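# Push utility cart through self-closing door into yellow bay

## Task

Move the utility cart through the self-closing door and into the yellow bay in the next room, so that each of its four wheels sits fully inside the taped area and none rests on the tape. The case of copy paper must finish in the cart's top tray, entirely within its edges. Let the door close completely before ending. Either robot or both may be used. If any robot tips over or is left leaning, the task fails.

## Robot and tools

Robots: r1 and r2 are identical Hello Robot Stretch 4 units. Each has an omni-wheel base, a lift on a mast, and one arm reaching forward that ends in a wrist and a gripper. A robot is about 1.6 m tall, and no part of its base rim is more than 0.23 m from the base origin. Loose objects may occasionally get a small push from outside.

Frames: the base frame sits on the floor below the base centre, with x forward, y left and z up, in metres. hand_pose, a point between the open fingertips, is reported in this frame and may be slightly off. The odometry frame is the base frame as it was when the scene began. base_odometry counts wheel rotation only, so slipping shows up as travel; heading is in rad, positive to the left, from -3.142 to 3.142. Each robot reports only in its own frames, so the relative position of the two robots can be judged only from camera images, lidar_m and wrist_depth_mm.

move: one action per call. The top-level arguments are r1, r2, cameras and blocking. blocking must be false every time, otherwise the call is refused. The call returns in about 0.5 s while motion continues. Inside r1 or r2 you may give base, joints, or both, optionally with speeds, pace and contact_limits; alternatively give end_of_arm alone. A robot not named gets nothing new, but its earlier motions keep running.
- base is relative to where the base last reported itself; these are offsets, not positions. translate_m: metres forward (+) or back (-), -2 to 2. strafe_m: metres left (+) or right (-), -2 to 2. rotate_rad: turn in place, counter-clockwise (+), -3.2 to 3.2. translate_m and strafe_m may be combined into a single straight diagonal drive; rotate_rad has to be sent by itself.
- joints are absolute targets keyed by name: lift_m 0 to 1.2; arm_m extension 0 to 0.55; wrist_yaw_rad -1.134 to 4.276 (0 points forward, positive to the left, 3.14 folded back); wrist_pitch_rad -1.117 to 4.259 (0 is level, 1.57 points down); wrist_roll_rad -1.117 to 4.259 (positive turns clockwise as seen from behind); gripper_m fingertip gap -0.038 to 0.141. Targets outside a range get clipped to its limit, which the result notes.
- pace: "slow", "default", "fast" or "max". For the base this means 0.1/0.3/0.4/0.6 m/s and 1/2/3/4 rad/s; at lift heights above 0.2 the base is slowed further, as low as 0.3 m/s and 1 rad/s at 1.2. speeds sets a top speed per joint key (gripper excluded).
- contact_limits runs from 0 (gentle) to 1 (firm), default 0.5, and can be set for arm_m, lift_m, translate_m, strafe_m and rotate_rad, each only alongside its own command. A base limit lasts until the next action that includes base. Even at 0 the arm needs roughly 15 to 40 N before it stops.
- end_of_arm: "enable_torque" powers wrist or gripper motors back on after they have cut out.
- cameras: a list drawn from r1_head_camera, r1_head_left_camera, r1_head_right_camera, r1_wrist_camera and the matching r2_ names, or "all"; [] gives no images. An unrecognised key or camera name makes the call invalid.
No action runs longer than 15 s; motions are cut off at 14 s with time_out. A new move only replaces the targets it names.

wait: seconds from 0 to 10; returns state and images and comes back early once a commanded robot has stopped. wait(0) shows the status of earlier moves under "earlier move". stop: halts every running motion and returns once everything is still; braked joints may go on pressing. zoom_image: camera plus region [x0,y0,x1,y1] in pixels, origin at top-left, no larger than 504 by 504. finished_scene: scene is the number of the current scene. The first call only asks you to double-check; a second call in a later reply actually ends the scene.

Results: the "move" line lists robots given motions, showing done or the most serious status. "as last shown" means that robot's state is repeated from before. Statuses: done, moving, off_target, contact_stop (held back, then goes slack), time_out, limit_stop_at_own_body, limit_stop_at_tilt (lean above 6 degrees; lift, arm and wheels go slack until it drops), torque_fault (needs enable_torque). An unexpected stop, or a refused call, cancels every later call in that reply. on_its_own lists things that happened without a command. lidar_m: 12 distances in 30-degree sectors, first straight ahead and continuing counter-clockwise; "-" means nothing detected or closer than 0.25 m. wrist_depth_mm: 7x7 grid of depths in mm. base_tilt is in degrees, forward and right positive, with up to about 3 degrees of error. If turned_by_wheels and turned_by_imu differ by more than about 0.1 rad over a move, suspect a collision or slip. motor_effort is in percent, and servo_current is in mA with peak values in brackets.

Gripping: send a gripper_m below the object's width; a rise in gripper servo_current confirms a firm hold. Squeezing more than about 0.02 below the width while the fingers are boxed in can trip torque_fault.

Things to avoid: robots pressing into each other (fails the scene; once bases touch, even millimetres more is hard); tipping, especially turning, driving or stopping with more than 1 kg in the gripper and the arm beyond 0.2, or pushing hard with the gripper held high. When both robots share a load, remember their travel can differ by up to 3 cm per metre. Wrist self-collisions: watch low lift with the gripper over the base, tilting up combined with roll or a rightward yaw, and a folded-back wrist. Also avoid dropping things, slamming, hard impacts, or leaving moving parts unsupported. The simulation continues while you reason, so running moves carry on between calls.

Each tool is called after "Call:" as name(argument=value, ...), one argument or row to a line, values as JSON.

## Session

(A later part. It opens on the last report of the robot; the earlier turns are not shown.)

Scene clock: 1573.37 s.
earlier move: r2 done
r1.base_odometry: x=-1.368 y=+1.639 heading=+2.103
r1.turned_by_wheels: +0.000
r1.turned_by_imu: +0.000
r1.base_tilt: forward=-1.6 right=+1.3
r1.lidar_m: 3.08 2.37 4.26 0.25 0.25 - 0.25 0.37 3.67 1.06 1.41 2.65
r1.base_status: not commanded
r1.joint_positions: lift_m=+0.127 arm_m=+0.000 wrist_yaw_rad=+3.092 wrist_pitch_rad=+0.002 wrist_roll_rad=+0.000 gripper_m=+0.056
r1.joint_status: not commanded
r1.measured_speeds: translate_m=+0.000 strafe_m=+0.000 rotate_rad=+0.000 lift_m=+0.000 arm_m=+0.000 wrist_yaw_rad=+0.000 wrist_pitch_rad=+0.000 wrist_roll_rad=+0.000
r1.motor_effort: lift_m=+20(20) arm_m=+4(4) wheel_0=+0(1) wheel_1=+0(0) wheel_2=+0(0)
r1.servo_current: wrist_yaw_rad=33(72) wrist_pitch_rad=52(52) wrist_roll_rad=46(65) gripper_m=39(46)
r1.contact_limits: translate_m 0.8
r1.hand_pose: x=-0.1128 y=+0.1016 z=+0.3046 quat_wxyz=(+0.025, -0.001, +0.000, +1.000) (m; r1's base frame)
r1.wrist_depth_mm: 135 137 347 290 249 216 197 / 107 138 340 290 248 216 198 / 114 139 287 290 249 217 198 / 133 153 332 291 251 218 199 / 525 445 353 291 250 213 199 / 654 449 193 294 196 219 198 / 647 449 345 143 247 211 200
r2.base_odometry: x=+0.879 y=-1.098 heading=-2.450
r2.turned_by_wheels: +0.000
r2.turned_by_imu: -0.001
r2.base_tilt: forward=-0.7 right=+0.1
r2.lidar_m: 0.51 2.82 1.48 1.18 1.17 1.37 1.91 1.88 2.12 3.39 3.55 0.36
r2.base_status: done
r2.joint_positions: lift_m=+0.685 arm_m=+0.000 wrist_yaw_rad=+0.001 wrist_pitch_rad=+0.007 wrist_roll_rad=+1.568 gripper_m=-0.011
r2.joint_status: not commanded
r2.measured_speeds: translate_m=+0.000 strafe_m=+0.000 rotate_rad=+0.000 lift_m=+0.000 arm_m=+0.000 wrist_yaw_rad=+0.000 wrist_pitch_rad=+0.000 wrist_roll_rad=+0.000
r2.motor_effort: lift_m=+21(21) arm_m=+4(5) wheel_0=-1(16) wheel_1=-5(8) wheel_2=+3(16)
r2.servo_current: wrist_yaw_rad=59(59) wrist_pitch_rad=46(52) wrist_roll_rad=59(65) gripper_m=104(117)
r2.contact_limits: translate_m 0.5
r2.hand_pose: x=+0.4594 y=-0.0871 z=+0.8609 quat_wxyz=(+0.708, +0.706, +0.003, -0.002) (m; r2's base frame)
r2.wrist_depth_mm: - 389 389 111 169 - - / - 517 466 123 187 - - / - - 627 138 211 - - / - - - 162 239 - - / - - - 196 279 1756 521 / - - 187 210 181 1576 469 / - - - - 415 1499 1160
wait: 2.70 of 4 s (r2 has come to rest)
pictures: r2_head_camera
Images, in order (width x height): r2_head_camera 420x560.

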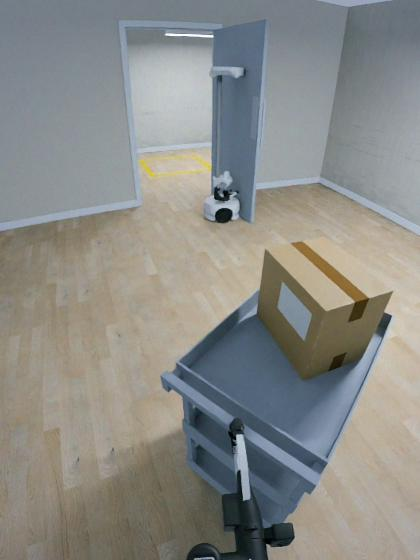

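Call:
move(
  blocking=false,
  cameras=[],
  r2={"base": {"translate_m": -0.54, "strafe_m": -0.075}, "contact_limits": {"translate_m": 0.5}},
)

Call:
wait(
  seconds=4,
  cameras=["r2_head_camera", "r2_wrist_camera"],
)

Scene clock: 1595.07 s.
move: r2 moving
r1.base_odometry: x=-1.368 y=+1.639 heading=+2.103
r1.turned_by_wheels: +0.000
r1.turned_by_imu: +0.000
r1.base_tilt: forward=-1.6 right=+1.3
r1.lidar_m: 3.09 2.41 4.29 0.25 0.25 - 0.25 0.37 3.67 1.06 1.37 2.67
r1.base_status: not commanded
r1.joint_positions: lift_m=+0.127 arm_m=+0.000 wrist_yaw_rad=+3.092 wrist_pitch_rad=+0.002 wrist_roll_rad=+0.000 gripper_m=+0.056
r1.joint_status: not commanded
r1.measured_speeds: translate_m=+0.000 strafe_m=+0.000 rotate_rad=+0.000 lift_m=+0.000 arm_m=+0.000 wrist_yaw_rad=+0.000 wrist_pitch_rad=+0.000 wrist_roll_rad=+0.000
r1.motor_effort: lift_m=+20(20) arm_m=+4(4) wheel_0=+0(1) wheel_1=+0(0) wheel_2=+0(0)
r1.servo_current: wrist_yaw_rad=39(59) wrist_pitch_rad=46(46) wrist_roll_rad=59(59) gripper_m=33(46)
r1.contact_limits: translate_m 0.8
r1.hand_pose: x=-0.1128 y=+0.1016 z=+0.3046 quat_wxyz=(+0.025, -0.001, +0.000, +1.000) (m; r1's base frame)
r1.wrist_depth_mm: 136 138 351 289 249 216 197 / 107 138 336 290 247 217 198 / 114 139 289 290 250 217 198 / 133 153 332 293 251 218 198 / 525 442 353 293 250 215 199 / 647 449 193 294 196 218 200 / 668 452 347 143 247 211 200
r2.base_odometry: x=+0.900 y=-1.074 heading=-2.450
r2.turned_by_wheels: +0.000
r2.turned_by_imu: +0.001
r2.base_tilt: forward=-0.7 right=+0.1
r2.lidar_m: 0.49 2.86 1.46 1.18 1.18 1.38 1.86 1.85 2.08 3.36 3.52 0.38
r2.base_status: translate_m moving; strafe_m moving
r2.joint_positions: lift_m=+0.685 arm_m=+0.000 wrist_yaw_rad=+0.001 wrist_pitch_rad=+0.007 wrist_roll_rad=+1.568 gripper_m=-0.011
r2.joint_status: not commanded
r2.measured_speeds: translate_m=-0.122 strafe_m=-0.016 rotate_rad=+0.005 lift_m=+0.000 arm_m=+0.000 wrist_yaw_rad=+0.000 wrist_pitch_rad=+0.000 wrist_roll_rad=+0.000
r2.motor_effort: lift_m=+21(21) arm_m=+4(4) wheel_0=-10(10) wheel_1=-8(11) wheel_2=+16(16)
r2.servo_current: wrist_yaw_rad=59(59) wrist_pitch_rad=46(52) wrist_roll_rad=52(52) gripper_m=104(111)
r2.contact_limits: translate_m 0.5
r2.hand_pose: x=+0.4594 y=-0.0871 z=+0.8609 quat_wxyz=(+0.708, +0.706, +0.003, -0.002) (m; r2's base frame)
r2.wrist_depth_mm: - 392 387 111 169 - - / - 512 462 124 187 - - / - - 621 138 211 - - / - - - 162 240 - - / - - - 195 278 1708 521 / - - 187 210 181 1618 469 / - - - - 413 1499 1078
pictures: none
No camera images: "cameras" was empty.

Scene clock: 1597.87 s.
earlier move: r2 done
r1.base_odometry: x=-1.368 y=+1.639 heading=+2.103
r1.turned_by_wheels: +0.000
r1.turned_by_imu: +0.000
r1.base_tilt: forward=-1.6 right=+1.3
r1.lidar_m: 3.06 2.87 4.27 0.25 0.25 - 0.25 0.37 3.65 1.06 1.40 2.66
r1.base_status: not commanded
r1.joint_positions: lift_m=+0.127 arm_m=+0.000 wrist_yaw_rad=+3.092 wrist_pitch_rad=+0.002 wrist_roll_rad=+0.000 gripper_m=+0.056
r1.joint_status: not commanded
r1.measured_speeds: translate_m=+0.000 strafe_m=+0.000 rotate_rad=+0.000 lift_m=+0.000 arm_m=+0.000 wrist_yaw_rad=+0.000 wrist_pitch_rad=+0.000 wrist_roll_rad=+0.000
r1.motor_effort: lift_m=+20(20) arm_m=+4(4) wheel_0=+0(1) wheel_1=+0(1) wheel_2=+0(0)
r1.servo_current: wrist_yaw_rad=52(72) wrist_pitch_rad=46(52) wrist_roll_rad=46(65) gripper_m=39(52)
r1.contact_limits: translate_m 0.8
r1.hand_pose: x=-0.1128 y=+0.1016 z=+0.3046 quat_wxyz=(+0.025, -0.001, +0.000, +1.000) (m; r1's base frame)
r1.wrist_depth_mm: 136 138 349 289 248 215 197 / 107 138 340 289 248 218 198 / 114 138 286 290 249 218 198 / 133 153 332 291 250 218 200 / 525 445 355 293 250 214 200 / 654 449 193 293 196 219 199 / 668 449 345 143 246 210 199
r2.base_odometry: x=+1.246 y=-0.695 heading=-2.450
r2.turned_by_wheels: +0.000
r2.turned_by_imu: +0.001
r2.base_tilt: forward=-0.7 right=+0.0
r2.lidar_m: 0.49 2.58 1.32 1.07 1.07 1.23 1.37 1.34 1.51 2.47 3.63 0.42
r2.base_status: done
r2.joint_positions: lift_m=+0.685 arm_m=+0.000 wrist_yaw_rad=+0.002 wrist_pitch_rad=+0.007 wrist_roll_rad=+1.568 gripper_m=-0.011
r2.joint_status: not commanded
r2.measured_speeds: translate_m=+0.000 strafe_m=+0.000 rotate_rad=+0.000 lift_m=+0.000 arm_m=+0.000 wrist_yaw_rad=+0.000 wrist_pitch_rad=+0.000 wrist_roll_rad=+0.000
r2.motor_effort: lift_m=+21(21) arm_m=+4(4) wheel_0=-3(10) wheel_1=-2(11) wheel_2=+5(17)
r2.servo_current: wrist_yaw_rad=46(59) wrist_pitch_rad=46(59) wrist_roll_rad=52(59) gripper_m=111(111)
r2.contact_limits: translate_m 0.5
r2.hand_pose: x=+0.4594 y=-0.0868 z=+0.8609 quat_wxyz=(+0.708, +0.706, +0.003, -0.002) (m; r2's base frame)
r2.wrist_depth_mm: - - 508 148 202 - - / - 473 449 159 216 - - / - - 496 171 231 - - / - - 615 185 250 - - / - - - 200 266 - - / - - 189 207 180 1618 504 / - - - - - 1576 469
wait: 2.80 of 4 s (r2 has come to rest)
pictures: r2_head_camera, r2_wrist_camera
Images, in order (width x height): r2_head_camera 420x560, r2_wrist_camera 616x392.

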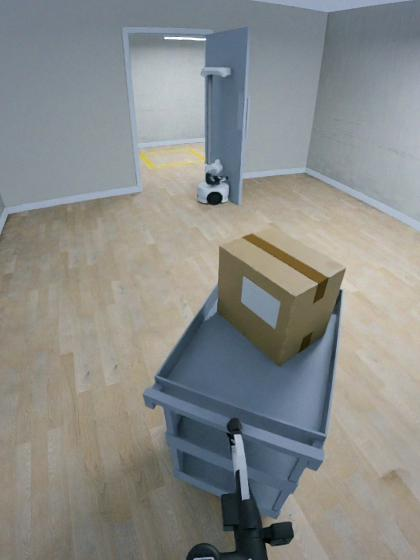

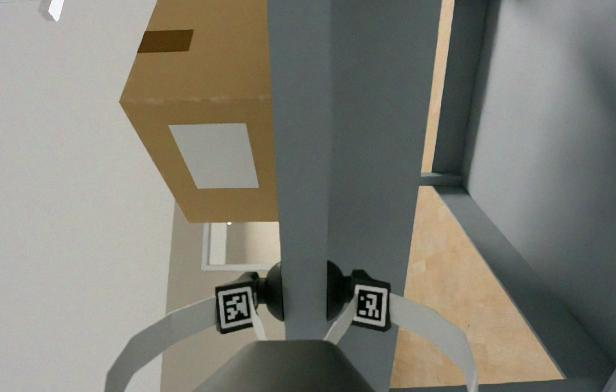

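Call:
move(
  blocking=false,
  cameras=[],
  r2={"base": {"translate_m": -0.84, "strafe_m": -0.118}, "pace": "slow", "contact_limits": {"translate_m": 0.5}},
)

Call:
wait(
  seconds=5,
  cameras=["r2_head_camera"],
)

Call:
wait(
  seconds=6,
  cameras=["r2_head_camera", "r2_wrist_camera"],
)

Scene clock: 1627.60 s.
move: r2 moving
r1.base_odometry: x=-1.368 y=+1.639 heading=+2.103
r1.turned_by_wheels: +0.000
r1.turned_by_imu: +0.000
r1.base_tilt: forward=-1.6 right=+1.3
r1.lidar_m: 3.05 2.87 4.24 0.25 0.25 - 0.25 0.35 3.66 1.07 1.40 2.65
r1.base_status: not commanded
r1.joint_positions: lift_m=+0.127 arm_m=+0.000 wrist_yaw_rad=+3.092 wrist_pitch_rad=+0.002 wrist_roll_rad=+0.000 gripper_m=+0.056
r1.joint_status: not commanded
r1.measured_speeds: translate_m=+0.000 strafe_m=+0.000 rotate_rad=+0.000 lift_m=+0.000 arm_m=+0.000 wrist_yaw_rad=+0.000 wrist_pitch_rad=+0.000 wrist_roll_rad=+0.000
r1.motor_effort: lift_m=+20(20) arm_m=+4(4) wheel_0=+0(1) wheel_1=+0(0) wheel_2=+0(0)
r1.servo_current: wrist_yaw_rad=52(59) wrist_pitch_rad=46(52) wrist_roll_rad=33(59) gripper_m=46(46)
r1.contact_limits: translate_m 0.8
r1.hand_pose: x=-0.1128 y=+0.1016 z=+0.3046 quat_wxyz=(+0.025, -0.001, +0.000, +1.000) (m; r1's base frame)
r1.wrist_depth_mm: 136 138 349 290 247 215 197 / 107 138 340 291 249 216 198 / 114 138 286 290 250 217 198 / 133 153 332 291 250 218 198 / 525 445 353 293 249 213 199 / 654 445 194 293 197 217 199 / 654 449 345 143 247 211 200
r2.base_odometry: x=+1.255 y=-0.686 heading=-2.450
r2.turned_by_wheels: +0.000
r2.turned_by_imu: +0.000
r2.base_tilt: forward=-0.7 right=+0.0
r2.lidar_m: 0.46 2.58 1.29 1.08 1.07 1.24 1.35 1.32 1.50 2.43 3.64 0.42
r2.base_status: translate_m moving; strafe_m moving
r2.joint_positions: lift_m=+0.685 arm_m=+0.000 wrist_yaw_rad=+0.002 wrist_pitch_rad=+0.007 wrist_roll_rad=+1.568 gripper_m=-0.011
r2.joint_status: not commanded
r2.measured_speeds: translate_m=-0.049 strafe_m=-0.007 rotate_rad=+0.000 lift_m=+0.000 arm_m=+0.000 wrist_yaw_rad=+0.000 wrist_pitch_rad=+0.000 wrist_roll_rad=+0.000
r2.motor_effort: lift_m=+21(21) arm_m=+4(4) wheel_0=+0(8) wheel_1=-8(8) wheel_2=+12(12)
r2.servo_current: wrist_yaw_rad=39(52) wrist_pitch_rad=46(52) wrist_roll_rad=46(65) gripper_m=104(111)
r2.contact_limits: translate_m 0.5
r2.hand_pose: x=+0.4594 y=-0.0868 z=+0.8609 quat_wxyz=(+0.708, +0.706, +0.003, -0.002) (m; r2's base frame)
r2.wrist_depth_mm: - - 512 150 202 - - / - 473 452 160 216 - - / - - 496 172 232 - - / - - 609 185 249 - - / - - - 200 266 - - / - - 188 208 180 1618 504 / - - - - - 1576 466
pictures: none
No camera images: "cameras" was empty.

Scene clock: 1632.60 s.
earlier move: r2 moving
r1.base_odometry: x=-1.368 y=+1.639 heading=+2.103
r1.turned_by_wheels: +0.000
r1.turned_by_imu: +0.000
r1.base_tilt: forward=-1.6 right=+1.3
r1.lidar_m: 3.10 3.38 4.26 0.25 0.25 - 0.25 0.36 3.64 1.05 1.40 2.66
r1.base_status: not commanded
r1.joint_positions: lift_m=+0.127 arm_m=+0.000 wrist_yaw_rad=+3.092 wrist_pitch_rad=+0.002 wrist_roll_rad=+0.000 gripper_m=+0.056
r1.joint_status: not commanded
r1.measured_speeds: translate_m=+0.000 strafe_m=+0.000 rotate_rad=+0.000 lift_m=+0.000 arm_m=+0.000 wrist_yaw_rad=+0.000 wrist_pitch_rad=+0.000 wrist_roll_rad=+0.000
r1.motor_effort: lift_m=+20(20) arm_m=+4(4) wheel_0=-1(1) wheel_1=+0(1) wheel_2=+0(0)
r1.servo_current: wrist_yaw_rad=78(78) wrist_pitch_rad=39(52) wrist_roll_rad=52(78) gripper_m=39(52)
r1.contact_limits: translate_m 0.8
r1.hand_pose: x=-0.1128 y=+0.1016 z=+0.3046 quat_wxyz=(+0.025, -0.001, +0.000, +1.000) (m; r1's base frame)
r1.wrist_depth_mm: 136 137 349 287 248 215 197 / 107 138 340 291 248 216 198 / 114 138 286 291 249 218 198 / 133 153 330 291 250 217 198 / 525 445 351 293 250 214 200 / 654 449 193 291 196 219 198 / 668 452 347 144 246 210 200
r2.base_odometry: x=+1.584 y=-0.325 heading=-2.450
r2.turned_by_wheels: +0.000
r2.turned_by_imu: +0.001
r2.base_tilt: forward=-0.6 right=+0.1
r2.lidar_m: 0.43 0.50 1.14 1.02 0.99 1.09 0.87 0.86 1.02 1.58 3.74 0.44
r2.base_status: translate_m moving; strafe_m moving
r2.joint_positions: lift_m=+0.685 arm_m=+0.000 wrist_yaw_rad=+0.002 wrist_pitch_rad=+0.007 wrist_roll_rad=+1.568 gripper_m=-0.011
r2.joint_status: not commanded
r2.measured_speeds: translate_m=-0.098 strafe_m=-0.012 rotate_rad=+0.001 lift_m=+0.000 arm_m=+0.000 wrist_yaw_rad=+0.000 wrist_pitch_rad=+0.000 wrist_roll_rad=+0.000
r2.motor_effort: lift_m=+21(21) arm_m=+4(4) wheel_0=-5(8) wheel_1=-7(9) wheel_2=+9(12)
r2.servo_current: wrist_yaw_rad=39(59) wrist_pitch_rad=52(65) wrist_roll_rad=46(65) gripper_m=98(111)
r2.contact_limits: translate_m 0.5
r2.hand_pose: x=+0.4594 y=-0.0868 z=+0.8609 quat_wxyz=(+0.708, +0.706, +0.003, -0.002) (m; r2's base frame)
r2.wrist_depth_mm: - - - 180 234 1661 - / - - 591 186 243 820 - / - - 488 193 252 842 - / - - 525 200 260 820 - / - - 615 208 270 - - / - - 188 210 180 - - / - - - - - 1618 488
wait: 5.00 s; no rest
pictures: r2_head_camera
Images, in order (width x height): r2_head_camera 420x560.

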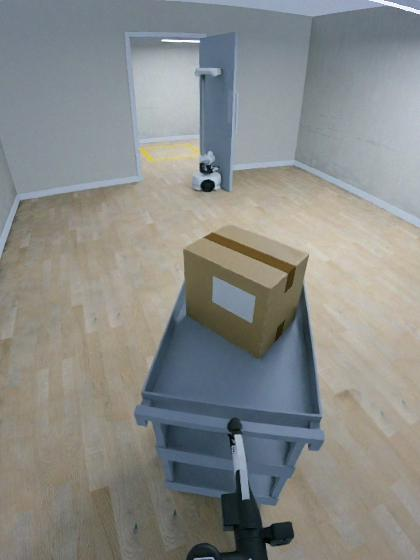

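Scene clock: 1636.87 s.
earlier move: r2 done
r1.base_odometry: x=-1.368 y=+1.639 heading=+2.103
r1.turned_by_wheels: +0.000
r1.turned_by_imu: +0.000
r1.base_tilt: forward=-1.6 right=+1.3
r1.lidar_m: 3.07 3.73 4.26 0.25 0.25 - 0.25 0.36 3.66 1.06 1.39 2.66
r1.base_status: not commanded
r1.joint_positions: lift_m=+0.127 arm_m=+0.000 wrist_yaw_rad=+3.092 wrist_pitch_rad=+0.002 wrist_roll_rad=+0.000 gripper_m=+0.056
r1.joint_status: not commanded
r1.measured_speeds: translate_m=+0.000 strafe_m=+0.000 rotate_rad=+0.000 lift_m=+0.000 arm_m=+0.000 wrist_yaw_rad=+0.000 wrist_pitch_rad=+0.000 wrist_roll_rad=+0.000
r1.motor_effort: lift_m=+20(20) arm_m=+4(4) wheel_0=+0(1) wheel_1=+0(1) wheel_2=+0(0)
r1.servo_current: wrist_yaw_rad=52(78) wrist_pitch_rad=39(52) wrist_roll_rad=39(78) gripper_m=39(52)
r1.contact_limits: translate_m 0.8
r1.hand_pose: x=-0.1128 y=+0.1016 z=+0.3046 quat_wxyz=(+0.025, -0.001, +0.000, +1.000) (m; r1's base frame)
r1.wrist_depth_mm: 136 138 347 289 249 216 198 / 107 138 340 291 248 216 198 / 114 138 286 291 250 217 198 / 133 153 330 291 250 218 199 / 525 445 353 294 251 214 200 / 661 449 193 294 196 219 199 / 661 452 345 143 247 211 200
r2.base_odometry: x=+1.818 y=-0.069 heading=-2.450
r2.turned_by_wheels: +0.000
r2.turned_by_imu: +0.001
r2.base_tilt: forward=-0.7 right=+0.1
r2.lidar_m: 0.45 0.47 1.14 0.91 0.95 0.65 0.53 0.53 0.61 1.01 3.82 0.46
r2.base_status: done
r2.joint_positions: lift_m=+0.685 arm_m=+0.000 wrist_yaw_rad=+0.002 wrist_pitch_rad=+0.007 wrist_roll_rad=+1.568 gripper_m=-0.011
r2.joint_status: not commanded
r2.measured_speeds: translate_m=+0.000 strafe_m=+0.000 rotate_rad=+0.000 lift_m=+0.000 arm_m=+0.000 wrist_yaw_rad=+0.000 wrist_pitch_rad=+0.000 wrist_roll_rad=+0.000
r2.motor_effort: lift_m=+21(21) arm_m=+4(4) wheel_0=-3(10) wheel_1=-4(9) wheel_2=+5(12)
r2.servo_current: wrist_yaw_rad=39(65) wrist_pitch_rad=52(65) wrist_roll_rad=33(65) gripper_m=104(117)
r2.contact_limits: translate_m 0.5
r2.hand_pose: x=+0.4594 y=-0.0868 z=+0.8609 quat_wxyz=(+0.708, +0.706, +0.003, -0.002) (m; r2's base frame)
r2.wrist_depth_mm: - - - 202 258 1366 283 / - - - 204 262 1708 - / - - 580 206 265 854 - / - - 500 208 267 866 - / - - 559 211 271 - - / - - 188 212 180 - - / - - - - - 1576 -
wait: 4.27 of 6 s (r2 has come to rest)
pictures: r2_head_camera, r2_wrist_camera
Images, in order (width x height): r2_head_camera 420x560, r2_wrist_camera 616x392.

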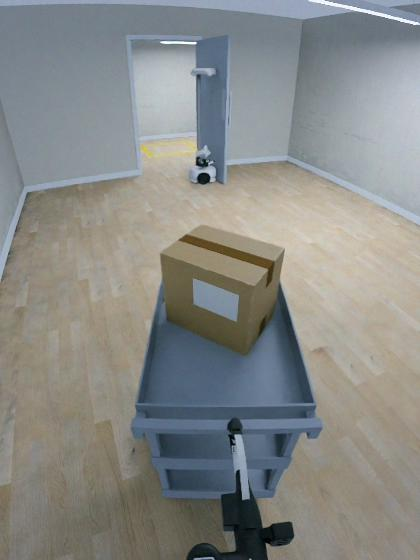

